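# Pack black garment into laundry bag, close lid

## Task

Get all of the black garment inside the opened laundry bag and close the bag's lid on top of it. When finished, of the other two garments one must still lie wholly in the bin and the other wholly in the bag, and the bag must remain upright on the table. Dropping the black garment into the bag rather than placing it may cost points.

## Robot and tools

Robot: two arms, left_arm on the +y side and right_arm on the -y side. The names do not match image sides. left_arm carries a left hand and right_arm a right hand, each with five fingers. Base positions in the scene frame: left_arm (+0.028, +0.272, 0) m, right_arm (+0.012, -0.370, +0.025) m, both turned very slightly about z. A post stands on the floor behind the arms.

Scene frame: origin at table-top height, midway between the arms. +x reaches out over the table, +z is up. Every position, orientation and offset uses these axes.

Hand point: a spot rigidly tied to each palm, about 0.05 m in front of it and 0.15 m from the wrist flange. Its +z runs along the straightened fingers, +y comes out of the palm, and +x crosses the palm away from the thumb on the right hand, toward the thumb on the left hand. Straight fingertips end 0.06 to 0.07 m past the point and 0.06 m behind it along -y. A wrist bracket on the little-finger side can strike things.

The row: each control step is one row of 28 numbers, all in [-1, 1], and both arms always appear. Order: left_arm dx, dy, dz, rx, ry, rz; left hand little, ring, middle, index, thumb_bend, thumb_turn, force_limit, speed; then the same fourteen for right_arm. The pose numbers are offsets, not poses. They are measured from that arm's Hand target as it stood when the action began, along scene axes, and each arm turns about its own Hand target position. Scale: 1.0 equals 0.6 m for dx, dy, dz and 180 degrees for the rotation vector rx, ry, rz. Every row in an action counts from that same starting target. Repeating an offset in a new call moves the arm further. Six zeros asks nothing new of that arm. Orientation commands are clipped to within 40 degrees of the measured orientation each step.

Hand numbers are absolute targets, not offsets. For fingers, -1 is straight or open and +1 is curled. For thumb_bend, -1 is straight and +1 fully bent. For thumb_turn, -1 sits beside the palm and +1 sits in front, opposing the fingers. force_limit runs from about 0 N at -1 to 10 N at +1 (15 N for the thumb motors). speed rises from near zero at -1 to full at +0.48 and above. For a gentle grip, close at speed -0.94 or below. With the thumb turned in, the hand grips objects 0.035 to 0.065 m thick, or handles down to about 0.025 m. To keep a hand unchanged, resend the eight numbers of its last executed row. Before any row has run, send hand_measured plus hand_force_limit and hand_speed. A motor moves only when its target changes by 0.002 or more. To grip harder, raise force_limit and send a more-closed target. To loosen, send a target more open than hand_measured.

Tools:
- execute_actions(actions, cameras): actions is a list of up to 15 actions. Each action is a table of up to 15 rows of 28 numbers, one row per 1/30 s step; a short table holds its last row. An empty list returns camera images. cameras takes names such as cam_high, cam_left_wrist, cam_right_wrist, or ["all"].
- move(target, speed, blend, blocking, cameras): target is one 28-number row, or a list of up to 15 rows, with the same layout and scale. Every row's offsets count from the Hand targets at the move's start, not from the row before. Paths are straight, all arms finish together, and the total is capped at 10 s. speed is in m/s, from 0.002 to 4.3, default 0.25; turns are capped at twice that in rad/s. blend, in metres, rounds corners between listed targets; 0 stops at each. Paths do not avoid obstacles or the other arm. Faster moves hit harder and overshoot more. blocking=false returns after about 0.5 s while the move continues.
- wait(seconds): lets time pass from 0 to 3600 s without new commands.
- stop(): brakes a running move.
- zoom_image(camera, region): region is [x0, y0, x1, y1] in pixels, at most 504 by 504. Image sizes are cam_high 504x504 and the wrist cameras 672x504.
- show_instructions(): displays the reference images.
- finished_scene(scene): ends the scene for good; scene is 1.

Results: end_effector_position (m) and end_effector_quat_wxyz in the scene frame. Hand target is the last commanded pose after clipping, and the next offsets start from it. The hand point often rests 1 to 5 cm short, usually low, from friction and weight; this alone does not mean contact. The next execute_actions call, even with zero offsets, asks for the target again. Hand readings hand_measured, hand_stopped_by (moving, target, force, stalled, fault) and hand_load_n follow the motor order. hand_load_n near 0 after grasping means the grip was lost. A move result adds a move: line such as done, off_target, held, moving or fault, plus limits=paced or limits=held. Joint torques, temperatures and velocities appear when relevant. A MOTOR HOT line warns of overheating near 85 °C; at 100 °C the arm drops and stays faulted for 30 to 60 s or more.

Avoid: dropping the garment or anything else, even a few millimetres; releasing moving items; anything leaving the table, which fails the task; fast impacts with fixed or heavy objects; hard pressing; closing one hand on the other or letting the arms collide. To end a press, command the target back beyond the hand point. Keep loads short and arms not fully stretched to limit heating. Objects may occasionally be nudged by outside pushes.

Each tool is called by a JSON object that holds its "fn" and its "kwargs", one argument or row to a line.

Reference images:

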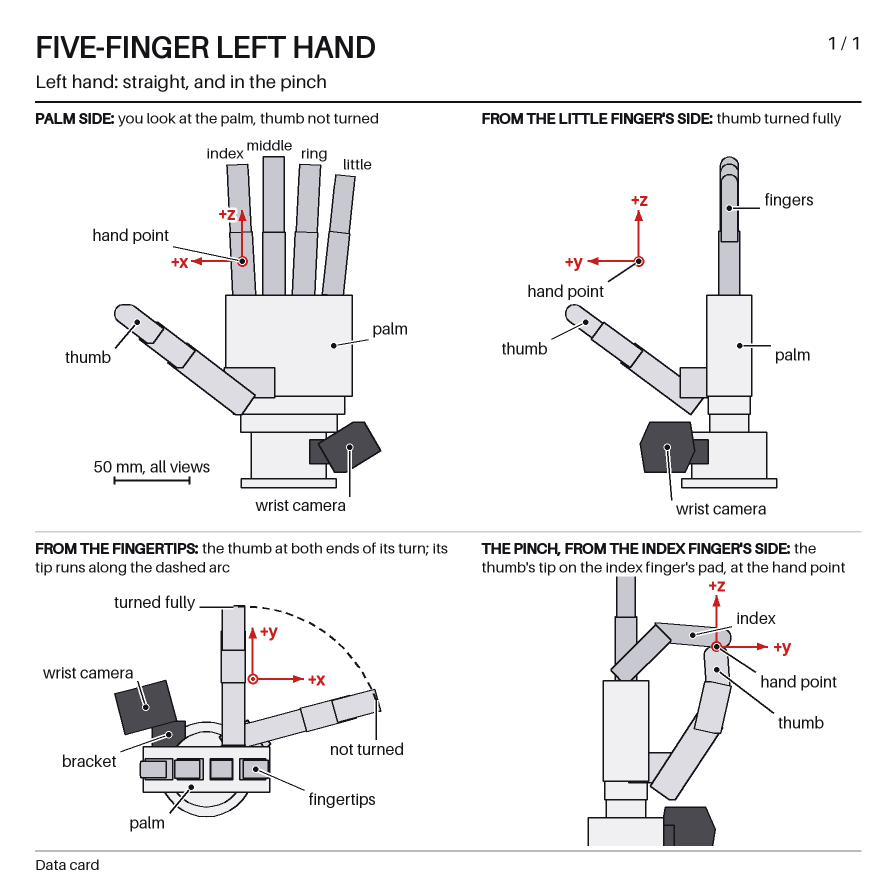

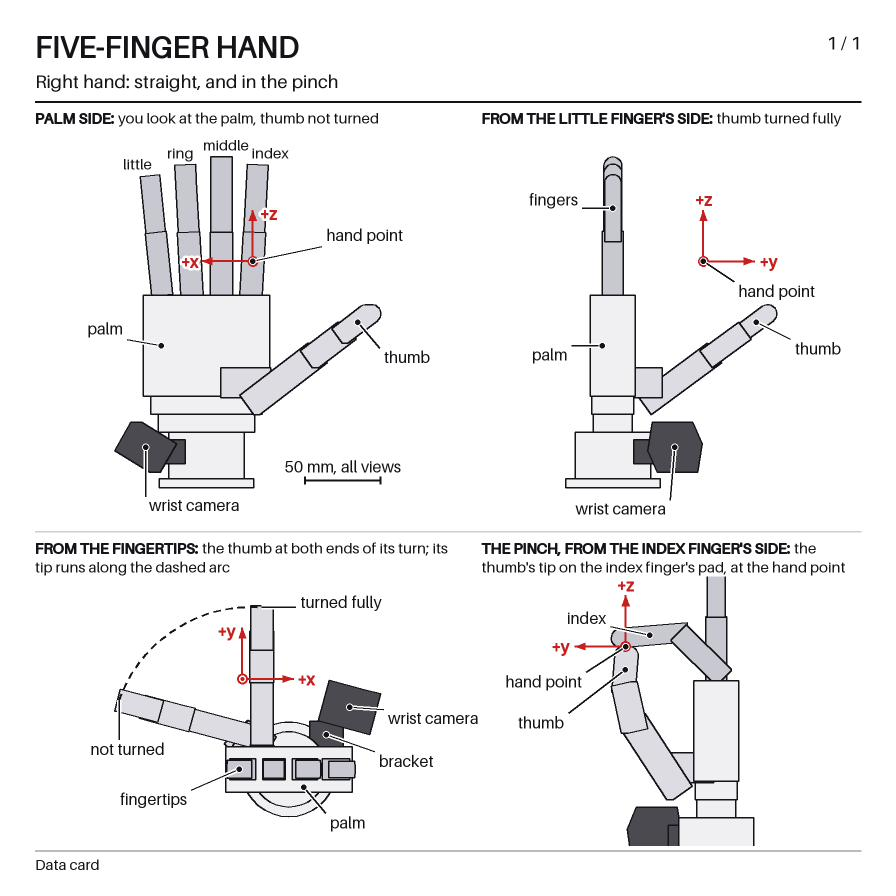

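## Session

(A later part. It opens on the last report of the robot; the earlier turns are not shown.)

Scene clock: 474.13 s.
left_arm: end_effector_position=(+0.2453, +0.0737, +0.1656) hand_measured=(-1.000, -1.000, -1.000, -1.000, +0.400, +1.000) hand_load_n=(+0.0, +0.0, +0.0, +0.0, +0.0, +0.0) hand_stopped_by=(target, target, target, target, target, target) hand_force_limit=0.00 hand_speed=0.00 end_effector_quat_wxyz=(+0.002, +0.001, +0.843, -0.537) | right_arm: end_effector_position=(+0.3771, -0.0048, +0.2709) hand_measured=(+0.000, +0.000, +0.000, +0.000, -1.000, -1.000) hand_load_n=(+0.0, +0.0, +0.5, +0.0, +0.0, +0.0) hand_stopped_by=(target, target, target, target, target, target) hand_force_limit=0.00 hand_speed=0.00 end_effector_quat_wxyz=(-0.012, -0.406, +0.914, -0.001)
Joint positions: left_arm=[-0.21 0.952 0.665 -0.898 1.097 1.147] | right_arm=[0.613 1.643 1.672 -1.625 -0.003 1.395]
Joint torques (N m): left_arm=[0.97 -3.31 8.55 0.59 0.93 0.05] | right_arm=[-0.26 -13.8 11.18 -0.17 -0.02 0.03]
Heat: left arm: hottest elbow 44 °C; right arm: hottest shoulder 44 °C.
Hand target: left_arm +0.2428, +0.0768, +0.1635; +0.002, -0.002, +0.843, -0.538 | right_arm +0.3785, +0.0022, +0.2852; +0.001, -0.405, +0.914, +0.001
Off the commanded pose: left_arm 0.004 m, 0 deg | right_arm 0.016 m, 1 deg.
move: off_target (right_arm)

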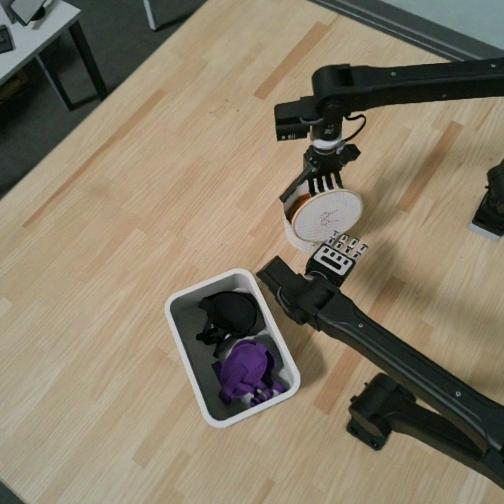

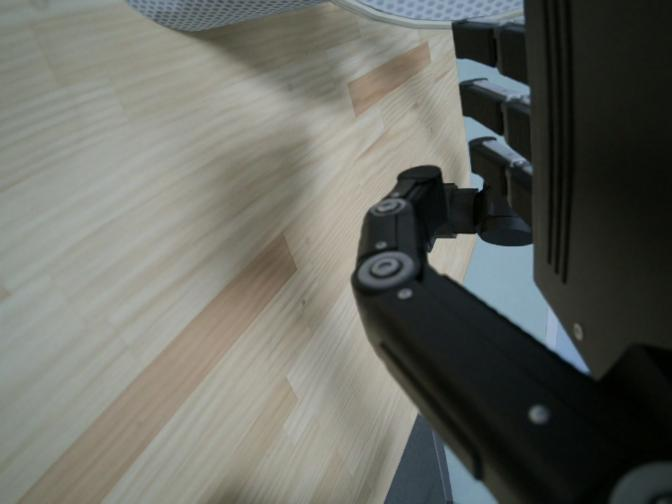

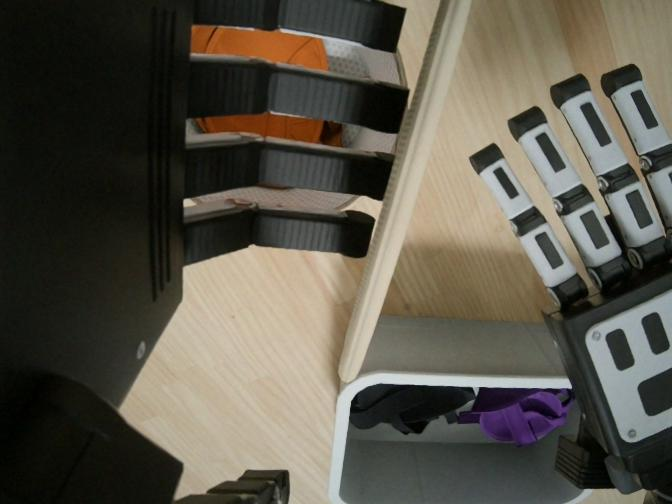

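{"fn": "move", "kwargs": {
  "target": [
    [0,0,0,0,0,0,-1,-1,-1,-1,0.4,1,0,0,-0.0467,0.045,-0.007,0,0,0,0,0,0,0,-1,-1,0,0]
  ],
  "speed": 0.04,
  "cameras": ["all"]
}}

Scene clock: 480.63 s.
left_arm: end_effector_position=(+0.2453, +0.0737, +0.1656) hand_measured=(-1.000, -1.000, -1.000, -1.000, +0.400, +1.000) hand_load_n=(+0.0, +0.0, +0.0, +0.0, +0.0, +0.0) hand_stopped_by=(target, target, target, target, target, target) hand_force_limit=0.00 hand_speed=0.00 end_effector_quat_wxyz=(+0.002, +0.001, +0.843, -0.537) | right_arm: end_effector_position=(+0.3523, +0.0234, +0.2749) hand_measured=(+0.000, +0.000, +0.000, +0.000, -1.000, -1.000) hand_load_n=(+0.0, +0.0, +0.0, +0.5, +0.0, +0.0) hand_stopped_by=(target, target, target, target, target, target) hand_force_limit=0.00 hand_speed=0.00 end_effector_quat_wxyz=(-0.008, -0.405, +0.914, -0.001)
Joint positions: left_arm=[-0.21 0.952 0.665 -0.898 1.097 1.147] | right_arm=[0.69 1.634 1.672 -1.625 -0.003 1.473]
Joint torques (N m): left_arm=[0.79 -3.31 8.51 0.65 0.94 0.05] | right_arm=[-0.15 -13.74 9.32 0.36 -0.01 0.08]
Heat: left arm: hottest elbow 44 °C; right arm: hottest elbow 45 °C.
Hand target: left_arm +0.2429, +0.0768, +0.1634; +0.002, -0.002, +0.843, -0.538 | right_arm +0.3506, +0.0291, +0.2809; +0.000, -0.405, +0.914, +0.001
Off the commanded pose: left_arm 0.004 m, 0 deg | right_arm 0.009 m, 1 deg.
move: done

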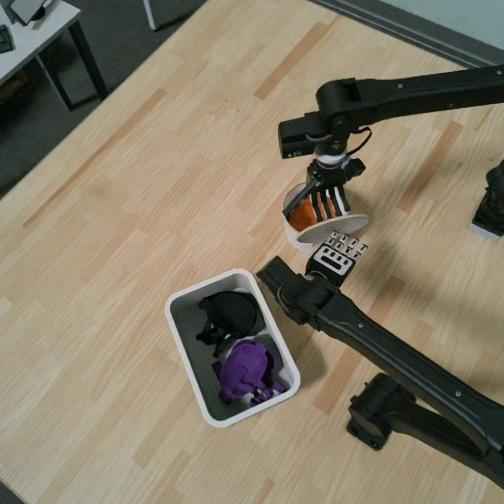

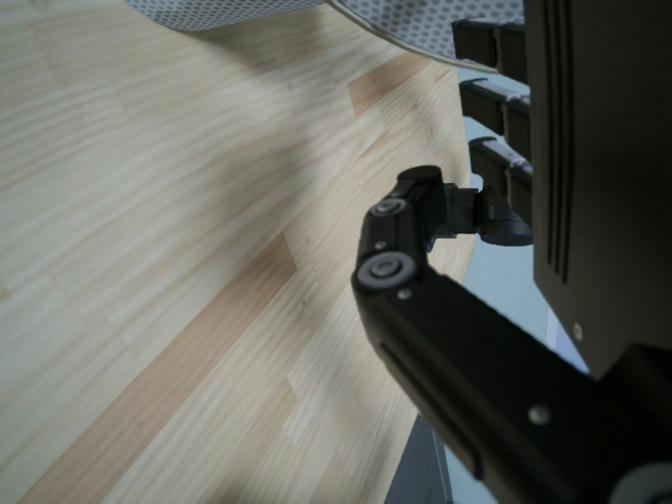

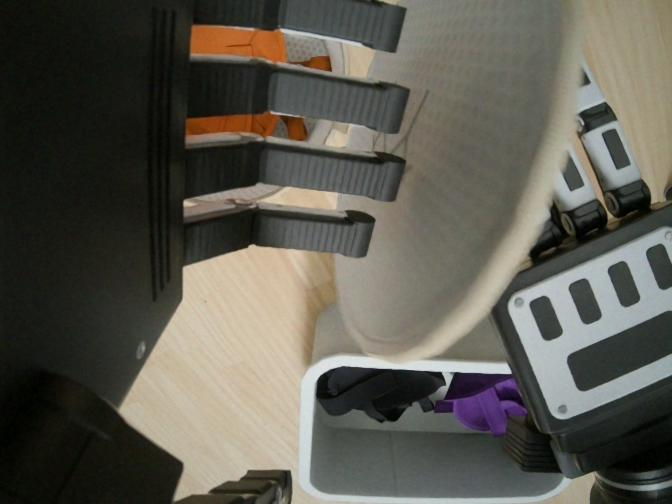

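{"fn": "zoom_image", "kwargs": {
  "camera": "cam_high",
  "region": [260, 160, 390, 290]
}}

{"fn": "zoom_image", "kwargs": {
  "camera": "cam_right_wrist",
  "region": [300, 0, 672, 372]
}}

Scaled by 3.877 from the camera's image (finer frame: 720x720).

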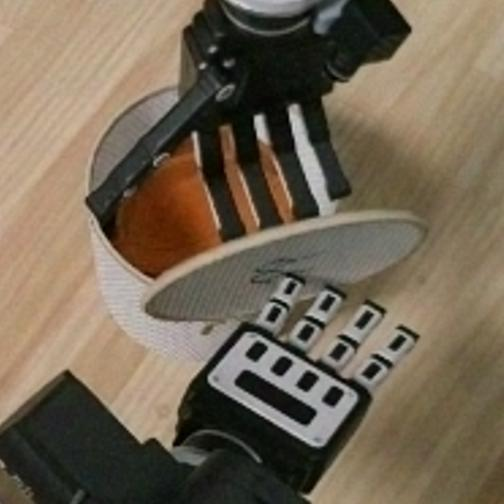

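Scaled by 1.355 from the camera's image (finer frame: 960x720).

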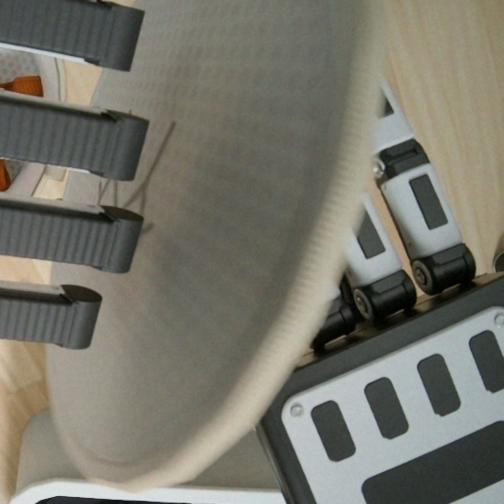

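{"fn": "move", "kwargs": {
  "target": [
    [0,0,0,0,0,0,-1,-1,-1,-1,0.4,1,0,0,0.0247,-0.0223,0.03,0,0,0,0,0,0,0,-1,-1,0,0],
    [0,0,0,0,0,0,-1,-1,-1,-1,0.4,1,0,0,0.0987,-0.0893,0.13,0,0,0,0,0,0,0,-1,-1,0,0],
    [0,0,0,0,0,0,-1,-1,-1,-1,0.4,1,0,0,0.21,-0.19,0.16,0,0,0,0,0,0,0,-1,-1,0,0]
  ],
  "speed": [0.04,0.08,0.15],
  "blend": [0.01,0.02,0],
  "cameras": ["all"]
}}

Scene clock: 489.90 s.
left_arm: end_effector_position=(+0.2453, +0.0737, +0.1656) hand_measured=(-1.000, -1.000, -1.000, -1.000, +0.400, +1.000) hand_load_n=(+0.0, +0.0, +0.0, +0.0, +0.0, +0.0) hand_stopped_by=(target, target, target, target, target, target) hand_force_limit=0.00 hand_speed=0.00 end_effector_quat_wxyz=(+0.002, +0.001, +0.843, -0.537) | right_arm: end_effector_position=(+0.4697, -0.0867, +0.3707) hand_measured=(+0.000, +0.000, +0.000, +0.000, -1.000, -1.000) hand_load_n=(+0.0, +0.0, +0.0, +0.0, +0.0, +0.0) hand_stopped_by=(target, target, target, target, target, target) hand_force_limit=0.00 hand_speed=0.00 end_effector_quat_wxyz=(+0.081, -0.394, +0.915, +0.016)
Joint positions: left_arm=[-0.21 0.952 0.665 -0.898 1.097 1.147] | right_arm=[0.372 1.644 1.922 -1.686 -0.029 1.178]
Joint torques (N m): left_arm=[0.97 -3.31 8.44 0.58 0.94 0.04] | right_arm=[-1.14 -12.4 11.67 0.17 -0.05 -0.14]
Heat: left arm: hottest elbow 44 °C; right arm: hottest elbow 45 °C.
Hand target: left_arm +0.2429, +0.0768, +0.1634; +0.002, -0.002, +0.843, -0.538 | right_arm +0.4765, -0.0850, +0.3769; +0.000, -0.405, +0.914, +0.001
Off the commanded pose: left_arm 0.004 m, 0 deg | right_arm 0.009 m, 9 deg.
joint sent to its limit (right arm) — joint 4 (wrist pitch), lower limit. The joint targets are off in orientation, not in position.
move: off_target (right_arm)

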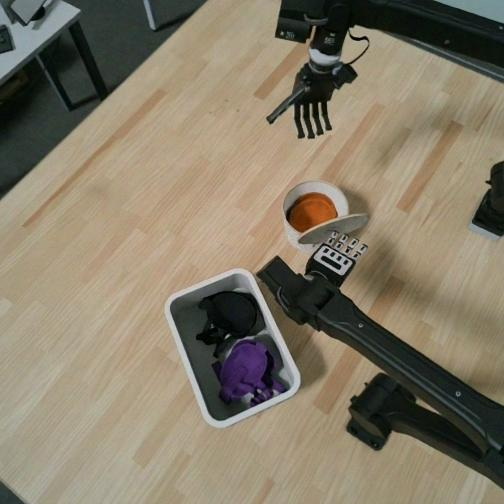

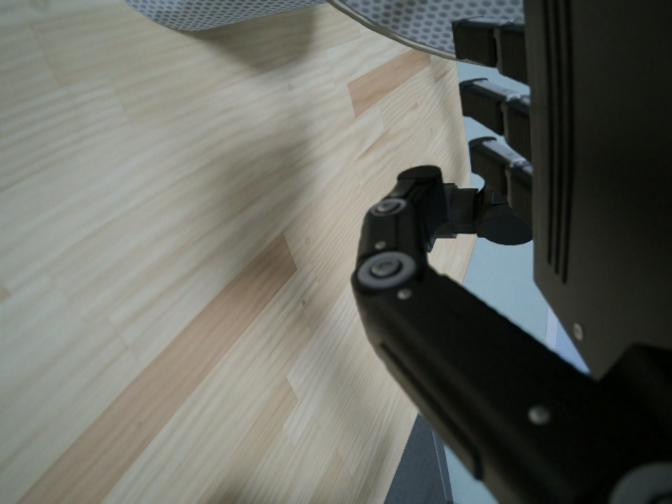

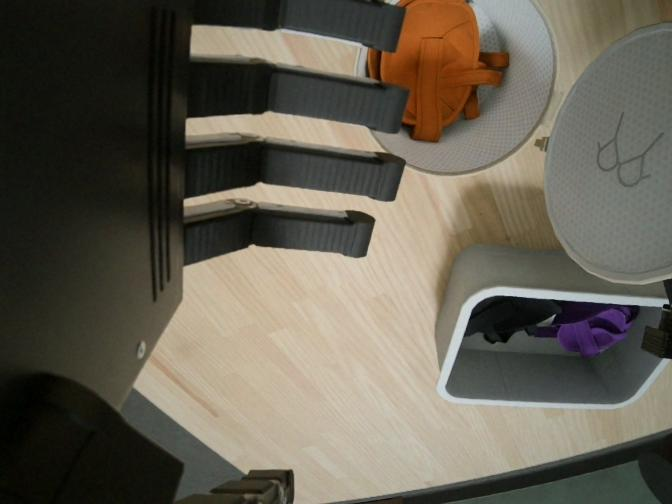

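{"fn": "move", "kwargs": {
  "target": [
    [0,0,0,0,0,0,-1,-1,-1,-1,0.4,1,0,0,-0.294,-0.325,-0.028,0,0,0.328,-1,-1,-1,-1,-1,-1,0,0],
    [0,0,0,0,0,0,-1,-1,-1,-1,0.4,1,0,0,-0.4525,-0.225,-0.178,0.1804,-0.4078,0.6375,-1,-1,-1,-1,-1,-1,0,0]
  ],
  "speed": 0.25,
  "blend": [0.03,0],
  "cameras": ["all"]
}}

Scene clock: 528.67 s.
left_arm: end_effector_position=(+0.2453, +0.0737, +0.1656) hand_measured=(-1.000, -1.000, -1.000, -1.000, +0.400, +1.000) hand_load_n=(-0.5, +0.0, +0.0, +0.0, +0.0, +0.0) hand_stopped_by=(target, target, target, target, target, target) hand_force_limit=0.00 hand_speed=0.00 end_effector_quat_wxyz=(+0.002, +0.001, +0.843, -0.537) | right_arm: end_effector_position=(+0.2033, -0.2171, +0.2716) hand_measured=(-1.000, -1.000, -1.000, -1.000, -1.000, -1.000) hand_load_n=(+0.0, +0.0, +0.5, -0.5, +0.0, +0.0) hand_stopped_by=(target, target, target, target, target, target) hand_force_limit=0.00 hand_speed=0.00 end_effector_quat_wxyz=(-0.537, +0.843, +0.007, +0.001)
Joint positions: left_arm=[-0.21 0.952 0.665 -0.898 1.097 1.147] | right_arm=[-0.034 0.899 0.87 -1.529 -1.134 -1.567]
Joint torques (N m): left_arm=[0.91 -3.31 8.43 0.66 0.95 0.02] | right_arm=[-2.02 -2.37 8.62 -0.09 -0.93 -0.14]
Heat: left arm: hottest elbow 44 °C; right arm: hottest elbow 47 °C.
Hand target: left_arm +0.2429, +0.0768, +0.1634; +0.002, -0.002, +0.843, -0.538 | right_arm +0.2050, -0.2200, +0.2701; -0.538, +0.843, +0.000, +0.000
Off the commanded pose: left_arm 0.004 m, 0 deg | right_arm 0.004 m, 1 deg.
move: done

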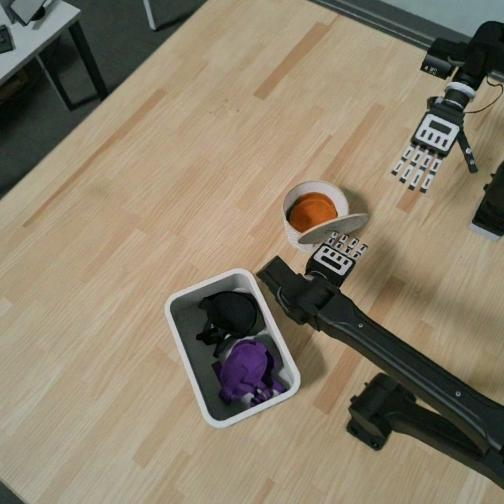

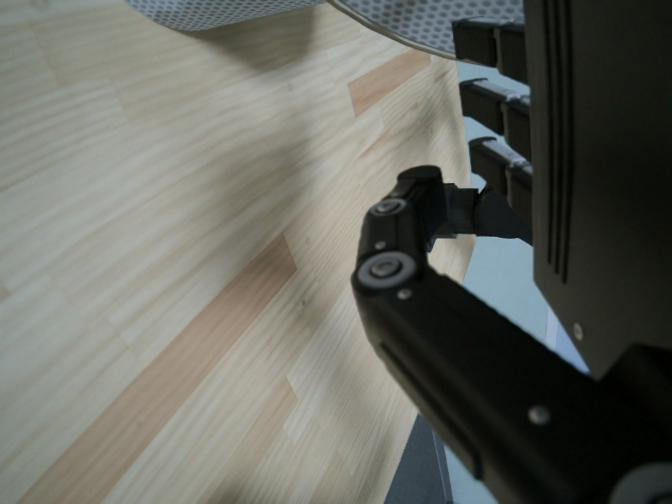

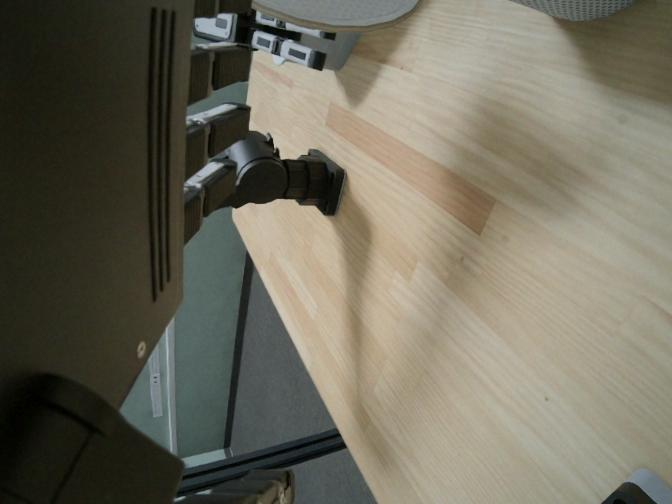

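{"fn": "move", "kwargs": {
  "target": [
    [0,0,0,0,0,0,-1,-1,-1,-1,0.4,1,0,0,-0.0167,0.06,-0.12,0,0,0,-1,-1,-1,-1,-1,-1,0,0],
    [0,0,0,0,0,0,-1,-1,-1,-1,0.4,1,0,0,-0.0167,0.15,-0.17,0,0,0,-1,-1,-1,-1,-1,-1,0,0]
  ],
  "speed": 0.1,
  "blend": [0.02,0],
  "cameras": ["all"]
}}

{"fn": "zoom_image", "kwargs": {
  "camera": "cam_high",
  "region": [260, 160, 390, 290]
}}

Scene clock: 535.50 s.
left_arm: end_effector_position=(+0.2453, +0.0737, +0.1656) hand_measured=(-1.000, -1.000, -1.000, -1.000, +0.400, +1.000) hand_load_n=(+0.0, +0.0, +0.0, +0.0, +0.5, +0.0) hand_stopped_by=(target, target, target, target, target, target) hand_force_limit=0.00 hand_speed=0.00 end_effector_quat_wxyz=(+0.002, +0.001, +0.843, -0.537) | right_arm: end_effector_position=(+0.1976, -0.1328, +0.1697) hand_measured=(-1.000, -1.000, -1.000, -1.000, -1.000, -1.000) hand_load_n=(-0.5, +0.0, +0.0, -0.5, +0.0, +0.0) hand_stopped_by=(target, target, target, target, target, target) hand_force_limit=0.00 hand_speed=0.00 end_effector_quat_wxyz=(-0.537, +0.843, -0.003, +0.002)
Joint positions: left_arm=[-0.21 0.952 0.665 -0.898 1.097 1.147] | right_arm=[0.336 0.849 0.528 -0.568 -0.995 -0.801]
Joint torques (N m): left_arm=[0.85 -3.6 8.47 0.58 0.96 0.06] | right_arm=[-0.03 -2.84 8.54 1.77 -0.53 0.1]
Heat: left arm: hottest elbow 44 °C; right arm: hottest elbow 46 °C.
Hand target: left_arm +0.2428, +0.0768, +0.1634; +0.002, -0.002, +0.843, -0.538 | right_arm +0.1950, -0.1301, +0.1680; -0.538, +0.843, +0.000, +0.000
Off the commanded pose: left_arm 0.004 m, 0 deg | right_arm 0.004 m, 0 deg.
move: done

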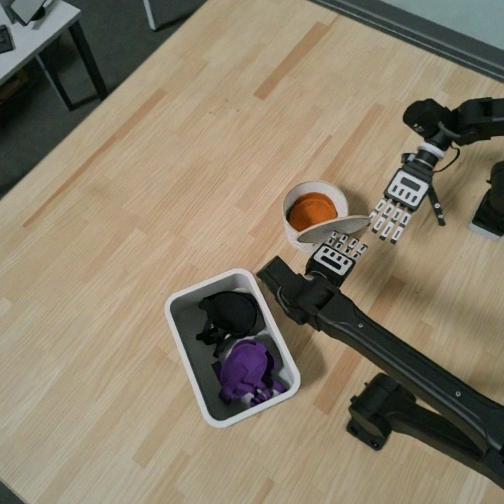

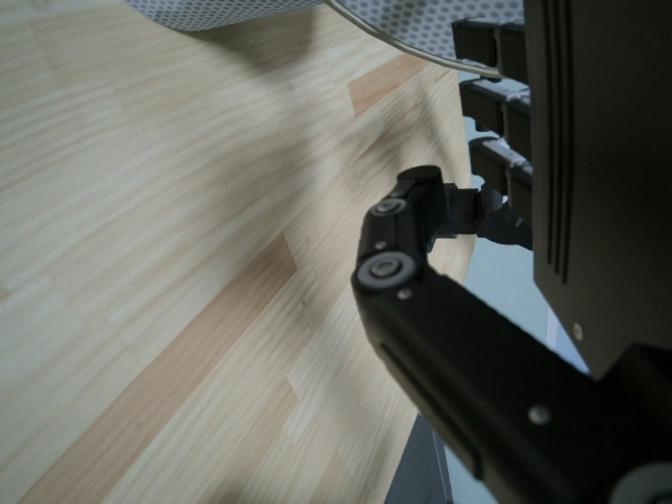

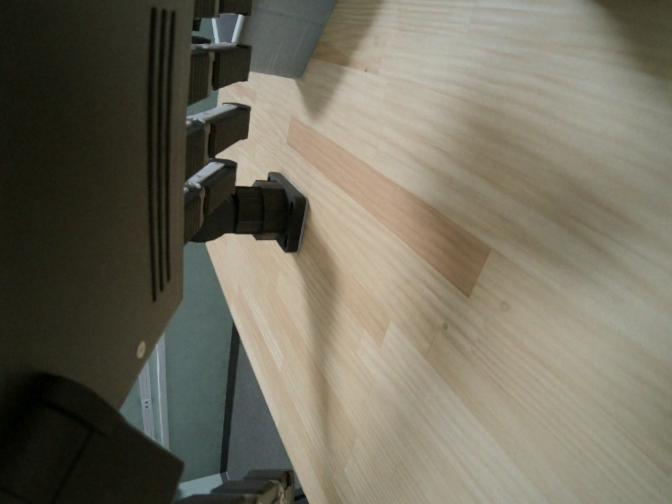

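Scaled by 3.877 from the camera's image (finer frame: 720x720).

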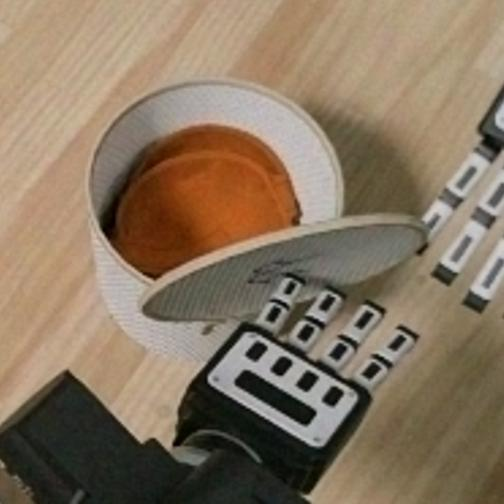

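{"fn": "zoom_image", "kwargs": {
  "camera": "cam_high",
  "region": [340, 190, 410, 260]
}}

Scaled by 7.200 from the camera's image (finer frame: 720x720).

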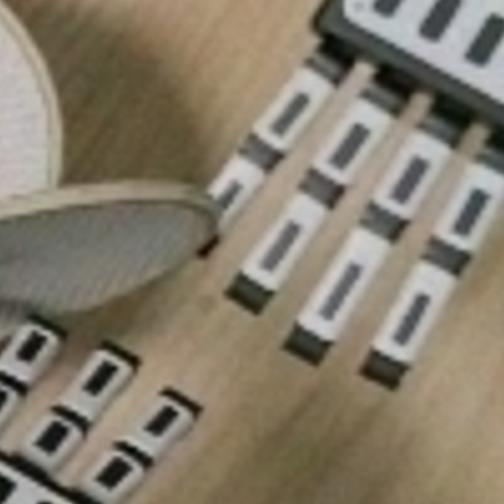

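{"fn": "move", "kwargs": {
  "target": [
    [0,0,0,0,0,0,-1,-1,-1,-1,0.4,1,0,0,-0.0335,-0.037,0,0,0,0,-1,-1,-1,-1,-1,-1,0,0],
    [0,0,0,0,0,0,-1,-1,-1,-1,0.4,1,0,0,-0.077,0.003,0,0,0,0,-1,-1,-1,-1,-1,-1,0,0],
    [0,0,0,0,0,0,-1,-1,-1,-1,0.4,1,0,0,-0.0432,0.0392,0,0,0,0,-1,-1,-1,-1,-1,-1,0,0]
  ],
  "speed": 0.08,
  "blend": [0.005,0.005,0],
  "cameras": ["all"]
}}

{"fn": "zoom_image", "kwargs": {
  "camera": "cam_high",
  "region": [300, 190, 400, 290]
}}

Scene clock: 558.20 s.
left_arm: end_effector_position=(+0.2453, +0.0737, +0.1656) hand_measured=(-1.000, -1.000, -1.000, -1.000, +0.400, +1.000) hand_load_n=(+0.0, -0.5, -0.5, +0.0, +0.0, +0.0) hand_stopped_by=(target, target, target, target, target, target) hand_force_limit=0.00 hand_speed=0.00 end_effector_quat_wxyz=(+0.002, +0.001, +0.843, -0.537) | right_arm: end_effector_position=(+0.1649, -0.1139, +0.1578) hand_measured=(-1.000, -1.000, -1.000, -1.000, -1.000, -1.000) hand_load_n=(+0.0, +0.0, +0.0, +0.0, +0.0, +0.0) hand_stopped_by=(target, target, target, target, target, target) hand_force_limit=0.00 hand_speed=0.00 end_effector_quat_wxyz=(-0.532, +0.847, -0.009, -0.007)
Joint positions: left_arm=[-0.21 0.952 0.665 -0.898 1.097 1.147] | right_arm=[0.479 0.773 0.451 -0.446 -0.895 -0.624]
Joint torques (N m): left_arm=[0.79 -3.19 8.46 0.55 0.94 0.05] | right_arm=[0.09 -1.85 10.91 1.98 -0.43 0.1]
Heat: left arm: hottest elbow 44 °C; right arm: hottest elbow 44 °C.
Hand target: left_arm +0.2429, +0.0769, +0.1634; +0.002, -0.002, +0.843, -0.538 | right_arm +0.1690, -0.1065, +0.1681; -0.538, +0.843, +0.000, +0.000
Off the commanded pose: left_arm 0.004 m, 0 deg | right_arm 0.013 m, 1 deg.
move: off_target (right_arm)

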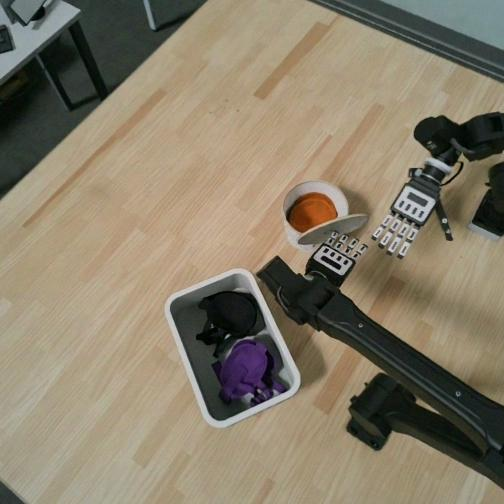

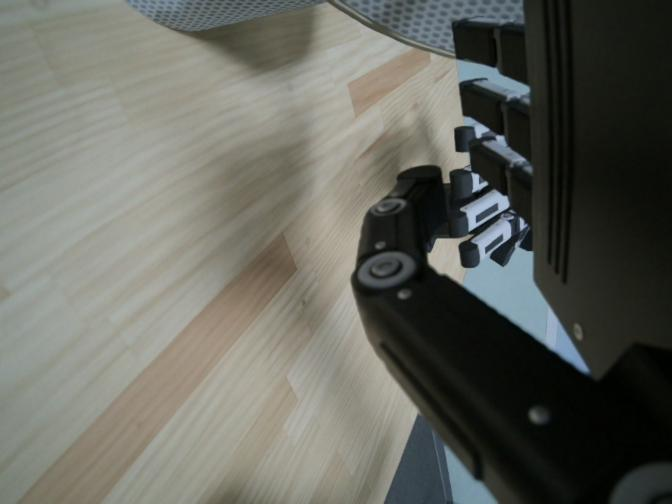

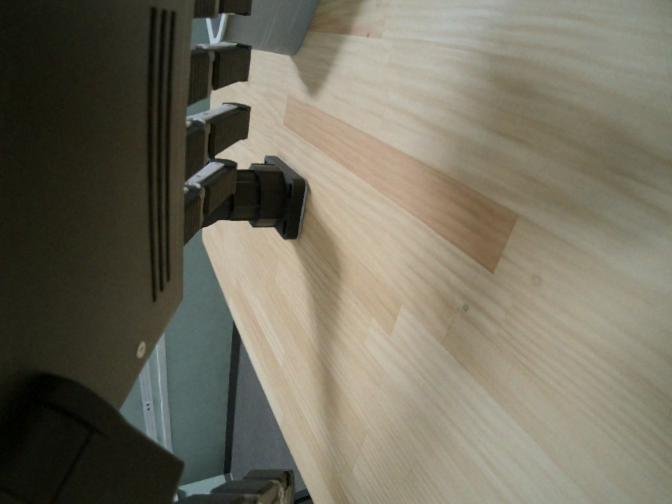

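Scaled by 5.040 from the camera's image (finer frame: 720x720).

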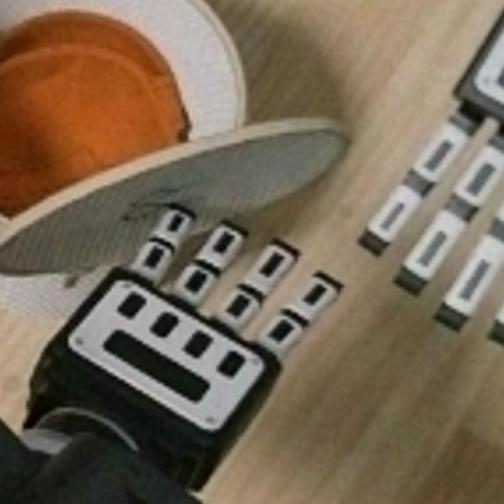

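{"fn": "move", "kwargs": {
  "target": [
    [0,0,0,0,0,0,-1,-1,-1,-1,0.4,1,0,0,0.03,0.01,0.01,0,0,0,-1,-1,-1,-1,-1,-1,0,0]
  ],
  "speed": 0.04,
  "cameras": ["all"]
}}

{"fn": "zoom_image", "kwargs": {
  "camera": "cam_high",
  "region": [300, 190, 400, 290]
}}

Scene clock: 562.00 s.
left_arm: end_effector_position=(+0.2453, +0.0737, +0.1656) hand_measured=(-1.000, -1.000, -1.000, -1.000, +0.400, +1.000) hand_load_n=(+0.0, +0.0, +0.0, +0.0, +0.0, +0.0) hand_stopped_by=(target, target, target, target, target, target) hand_force_limit=0.00 hand_speed=0.00 end_effector_quat_wxyz=(+0.002, +0.001, +0.843, -0.537) | right_arm: end_effector_position=(+0.1729, -0.1080, +0.1587) hand_measured=(-1.000, -1.000, -1.000, -1.000, -1.000, -1.000) hand_load_n=(+0.0, +0.0, +0.0, +0.0, +0.0, +0.0) hand_stopped_by=(target, target, target, target, target, target) hand_force_limit=0.00 hand_speed=0.00 end_effector_quat_wxyz=(-0.528, +0.849, -0.013, -0.018)
Joint positions: left_arm=[-0.21 0.952 0.665 -0.898 1.097 1.147] | right_arm=[0.479 0.832 0.482 -0.442 -0.903 -0.623]
Joint torques (N m): left_arm=[0.79 -3.19 8.51 0.59 0.98 0.03] | right_arm=[-1.14 -2.02 12.05 1.96 -0.6 -0.11]
Heat: left arm: hottest elbow 44 °C; right arm: hottest elbow 44 °C.
Hand target: left_arm +0.2429, +0.0769, +0.1634; +0.002, -0.002, +0.843, -0.538 | right_arm +0.1871, -0.1005, +0.1741; -0.538, +0.843, +0.000, +0.000
Off the commanded pose: left_arm 0.005 m, 0 deg | right_arm 0.022 m, 3 deg.
move: off_target (right_arm)

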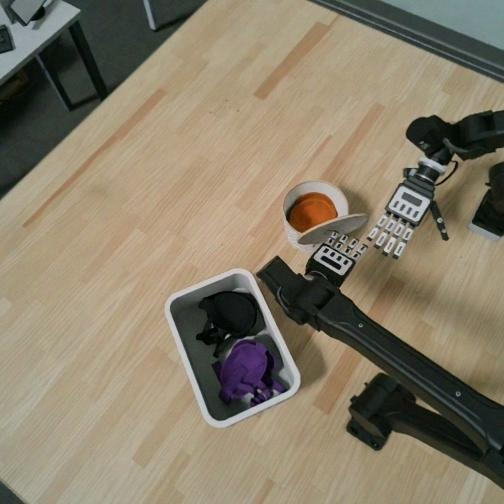

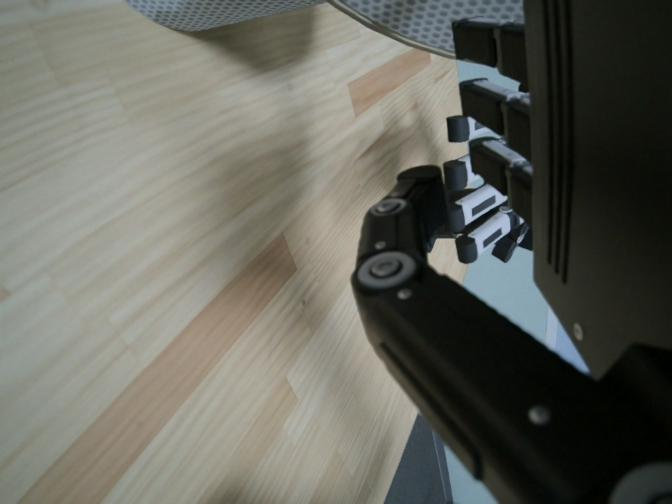

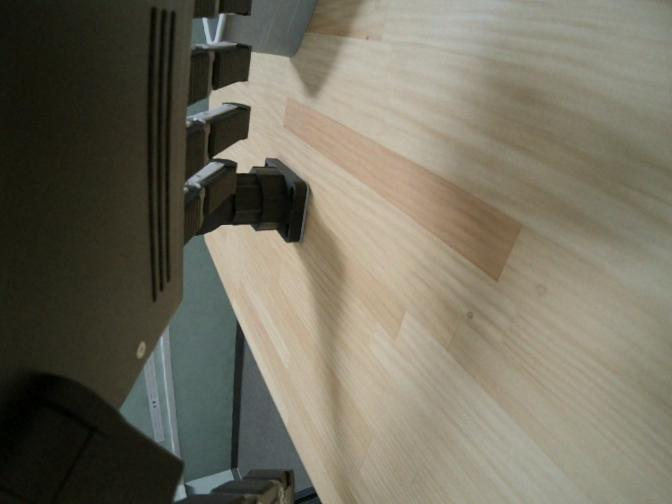

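Scaled by 5.040 from the camera's image (finer frame: 720x720).

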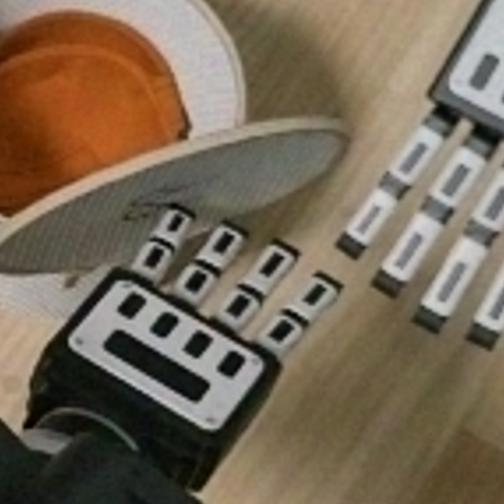

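{"fn": "execute_actions", "kwargs": {
  "actions": [
    [[0,0,0,0,0,0,-1,-1,-1,-1,0.4,1,0,0,0.0133,-0.0067,0,0,0,0,-1,-1,-1,-1,-1,-1,0,0]],
    [[0,0,0,0,0,0,-1,-1,-1,-1,0.4,1,0,0,0,0,0,0,0,0,-1,-1,-1,-1,-1,-1,0,0]]
  ],
  "cameras": ["cam_high"]
}}

{"fn": "zoom_image", "kwargs": {
  "camera": "cam_high",
  "region": [300, 190, 400, 290]
}}

Scene clock: 566.20 s.
left_arm: end_effector_position=(+0.2453, +0.0737, +0.1656) hand_measured=(-1.000, -1.000, -1.000, -1.000, +0.400, +1.000) hand_load_n=(+0.0, +0.0, +0.0, +0.0, +0.0, +0.0) hand_stopped_by=(target, target, target, target, target, target) hand_force_limit=0.00 hand_speed=0.00 end_effector_quat_wxyz=(+0.002, +0.001, +0.843, -0.537) | right_arm: end_effector_position=(+0.1807, -0.1083, +0.1593) hand_measured=(-1.000, -1.000, -1.000, -1.000, -1.000, -1.000) hand_load_n=(-0.5, -0.5, +0.0, +0.0, +0.0, +0.0) hand_stopped_by=(target, target, target, target, target, target) hand_force_limit=0.00 hand_speed=0.00 end_effector_quat_wxyz=(-0.531, +0.847, -0.006, -0.016)
Joint positions: left_arm=[-0.21 0.952 0.665 -0.898 1.097 1.147] | right_arm=[0.459 0.858 0.495 -0.442 -0.924 -0.656]
Joint torques (N m): left_arm=[0.67 -3.49 8.54 0.7 0.94 0.04] | right_arm=[-1.85 -2.32 12.08 1.28 -0.64 -0.12]
Heat: left arm: hottest elbow 44 °C; right arm: hottest elbow 45 °C.
Hand target: left_arm +0.2429, +0.0769, +0.1634; +0.002, -0.002, +0.843, -0.538 | right_arm +0.1950, -0.1045, +0.1741; -0.538, +0.843, +0.000, +0.000
Off the commanded pose: left_arm 0.005 m, 0 deg | right_arm 0.021 m, 2 deg.
Step readings (end_effector_position of left_arm | right_arm):
0: (+0.2453, +0.0737, +0.1656) | (+0.1729, -0.1080, +0.1587)
1: (+0.2453, +0.0737, +0.1656) | (+0.1728, -0.1079, +0.1587)
2: (+0.2453, +0.0737, +0.1656) | (+0.1726, -0.1077, +0.1591)
4: (+0.2453, +0.0737, +0.1656) | (+0.1743, -0.1075, +0.1596)
8: (+0.2453, +0.0737, +0.1656) | (+0.1797, -0.1082, +0.1594)
15: (+0.2453, +0.0737, +0.1656) | (+0.1806, -0.1083, +0.1593)
16: (+0.2453, +0.0737, +0.1656) | (+0.1806, -0.1083, +0.1593)
17: (+0.2453, +0.0737, +0.1656) | (+0.1806, -0.1083, +0.1593)
19: (+0.2453, +0.0737, +0.1656) | (+0.1806, -0.1083, +0.1593)
23: (+0.2453, +0.0737, +0.1656) | (+0.1807, -0.1083, +0.1593)
30: (+0.2453, +0.0737, +0.1656) | (+0.1807, -0.1083, +0.1593)

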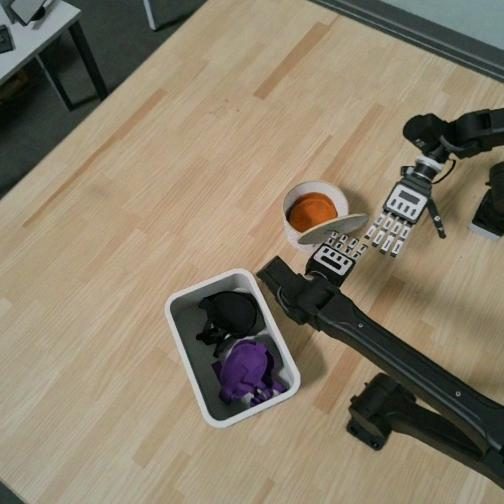

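Scaled by 5.040 from the camera's image (finer frame: 720x720).

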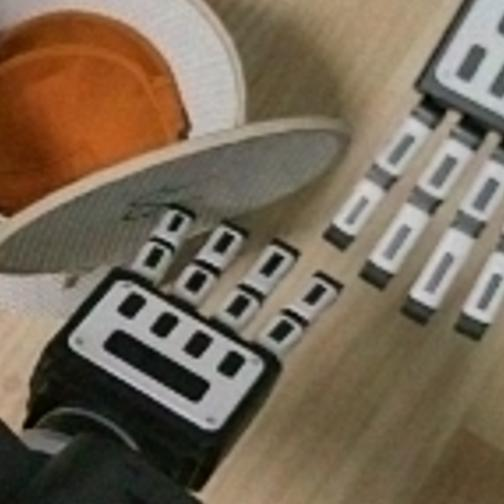

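{"fn": "move", "kwargs": {
  "target": [
    [0,0,0,0,0,0,-1,-1,-1,-1,0.4,1,0,0,0.025,0.0,0.012,0,0,0,-1,-1,-1,-1,-1,-1,0,0]
  ],
  "speed": 0.04,
  "cameras": ["all"]
}}

{"fn": "zoom_image", "kwargs": {
  "camera": "cam_high",
  "region": [300, 190, 400, 290]
}}

Scene clock: 569.83 s.
left_arm: end_effector_position=(+0.2453, +0.0737, +0.1656) hand_measured=(-1.000, -1.000, -1.000, -1.000, +0.400, +1.000) hand_load_n=(+0.0, +0.0, +0.0, -0.5, +0.5, +0.0) hand_stopped_by=(target, target, target, target, target, target) hand_force_limit=0.00 hand_speed=0.00 end_effector_quat_wxyz=(+0.002, +0.001, +0.843, -0.537) | right_arm: end_effector_position=(+0.1968, -0.1067, +0.1679) hand_measured=(-1.000, -1.000, -1.000, -1.000, -1.000, -1.000) hand_load_n=(+0.0, +0.0, +0.0, +0.0, +0.0, +0.0) hand_stopped_by=(target, target, target, target, target, target) hand_force_limit=0.00 hand_speed=0.00 end_effector_quat_wxyz=(-0.534, +0.845, -0.003, -0.013)
Joint positions: left_arm=[-0.21 0.952 0.665 -0.898 1.097 1.147] | right_arm=[0.432 0.9 0.539 -0.46 -0.943 -0.688]
Joint torques (N m): left_arm=[0.79 -3.14 8.46 0.66 0.96 0.05] | right_arm=[-1.9 -2.78 12.04 0.9 -0.66 -0.15]
Heat: left arm: hottest elbow 44 °C; right arm: hottest elbow 45 °C.
Hand target: left_arm +0.2429, +0.0769, +0.1634; +0.002, -0.002, +0.843, -0.538 | right_arm +0.2100, -0.1045, +0.1811; -0.538, +0.843, +0.000, +0.000
Off the commanded pose: left_arm 0.005 m, 0 deg | right_arm 0.019 m, 2 deg.
move: off_target (right_arm)

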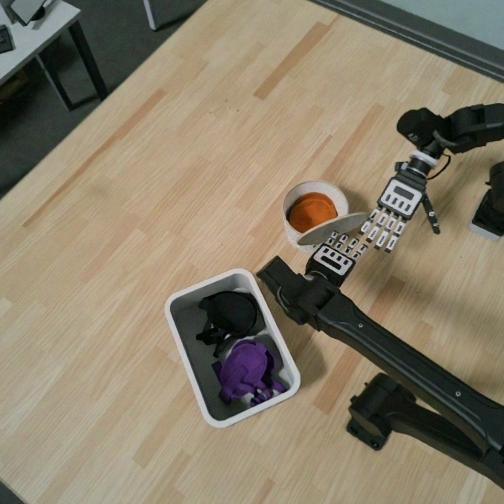

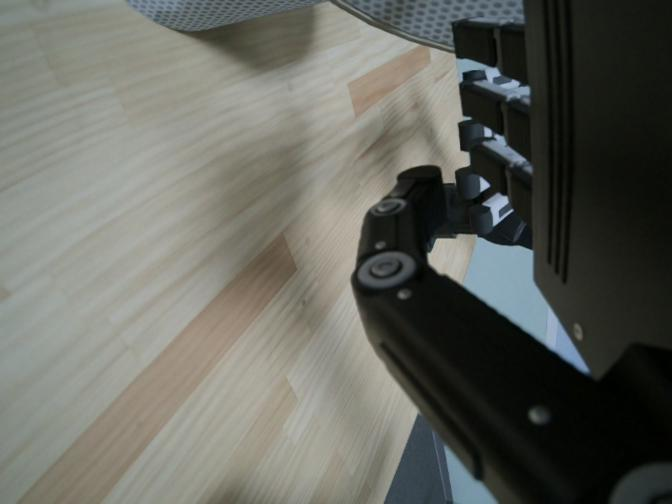

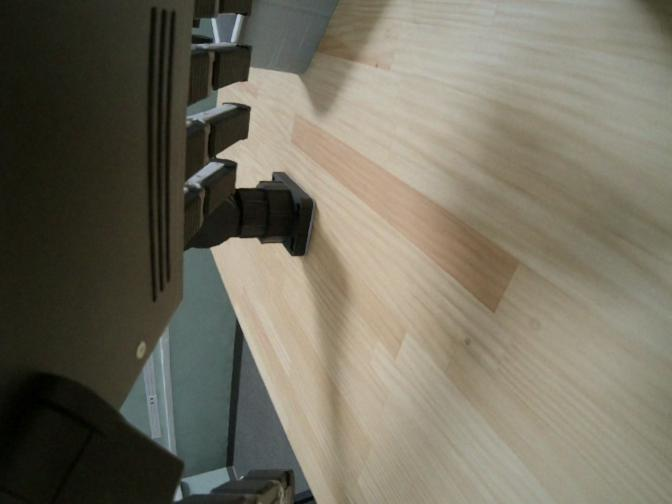

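Scaled by 5.040 from the camera's image (finer frame: 720x720).

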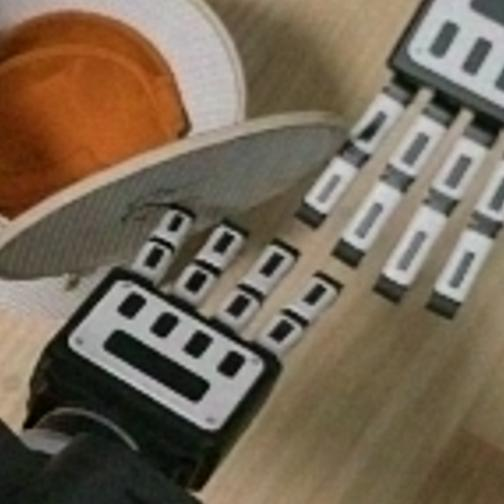

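{"fn": "move", "kwargs": {
  "target": [
    [-0.01,0.05,0,0,0,0,-1,-1,-1,-1,0.4,1,0,0,0,0,0,0,0,0,-1,-1,-1,-1,-1,-1,0,0]
  ],
  "speed": 0.03,
  "cameras": ["all"]
}}

{"fn": "zoom_image", "kwargs": {
  "camera": "cam_high",
  "region": [290, 170, 400, 280]
}}

Scene clock: 575.60 s.
left_arm: end_effector_position=(+0.2316, +0.1052, +0.1599) hand_measured=(-1.000, -1.000, -1.000, -1.000, +0.400, +1.000) hand_load_n=(+0.0, +0.0, +0.0, +0.0, +0.0, +0.0) hand_stopped_by=(target, target, target, target, target, target) hand_force_limit=0.00 hand_speed=0.00 end_effector_quat_wxyz=(-0.001, -0.002, +0.844, -0.536) | right_arm: end_effector_position=(+0.1968, -0.1067, +0.1679) hand_measured=(-1.000, -1.000, -1.000, -1.000, -1.000, -1.000) hand_load_n=(+0.0, +0.0, +0.0, +0.0, +0.0, +0.0) hand_stopped_by=(target, target, target, target, target, target) hand_force_limit=0.00 hand_speed=0.00 end_effector_quat_wxyz=(-0.534, +0.845, -0.003, -0.012)
Joint positions: left_arm=[-0.09 0.956 0.665 -1.138 1.127 1.41] | right_arm=[0.432 0.9 0.539 -0.46 -0.944 -0.688]
Joint torques (N m): left_arm=[0.73 -1.79 10.21 0.27 1.01 0.08] | right_arm=[-1.96 -2.78 12.04 0.88 -0.65 -0.12]
Heat: left arm: hottest elbow 44 °C; right arm: hottest elbow 45 °C.
Hand target: left_arm +0.2368, +0.1069, +0.1634; +0.002, -0.002, +0.843, -0.538 | right_arm +0.2100, -0.1045, +0.1811; -0.538, +0.843, +0.000, +0.000
Off the commanded pose: left_arm 0.007 m, 0 deg | right_arm 0.019 m, 2 deg.
move: done

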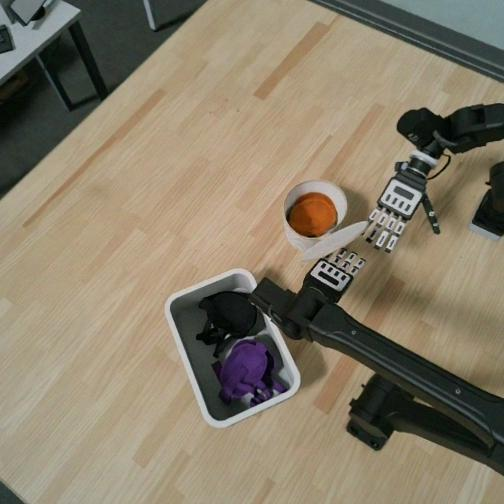

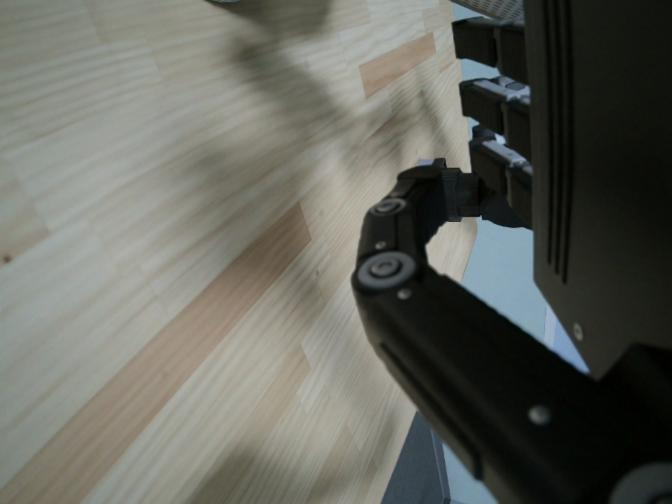

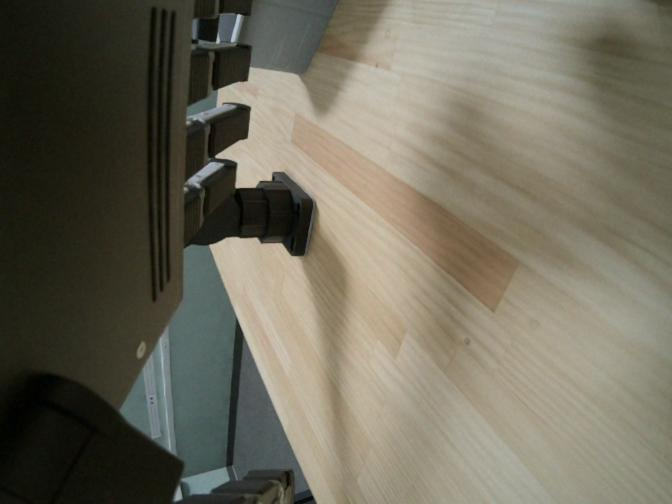

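Scaled by 4.582 from the camera's image (finer frame: 720x720).

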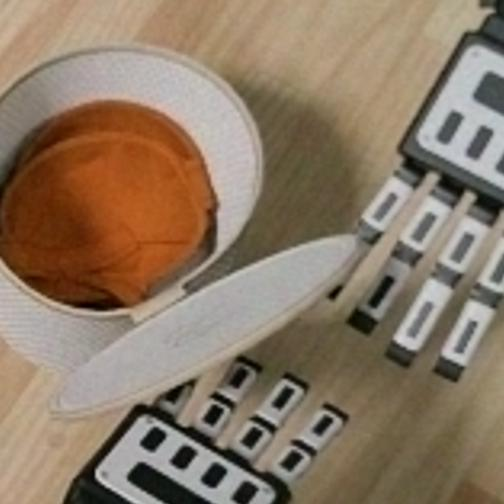

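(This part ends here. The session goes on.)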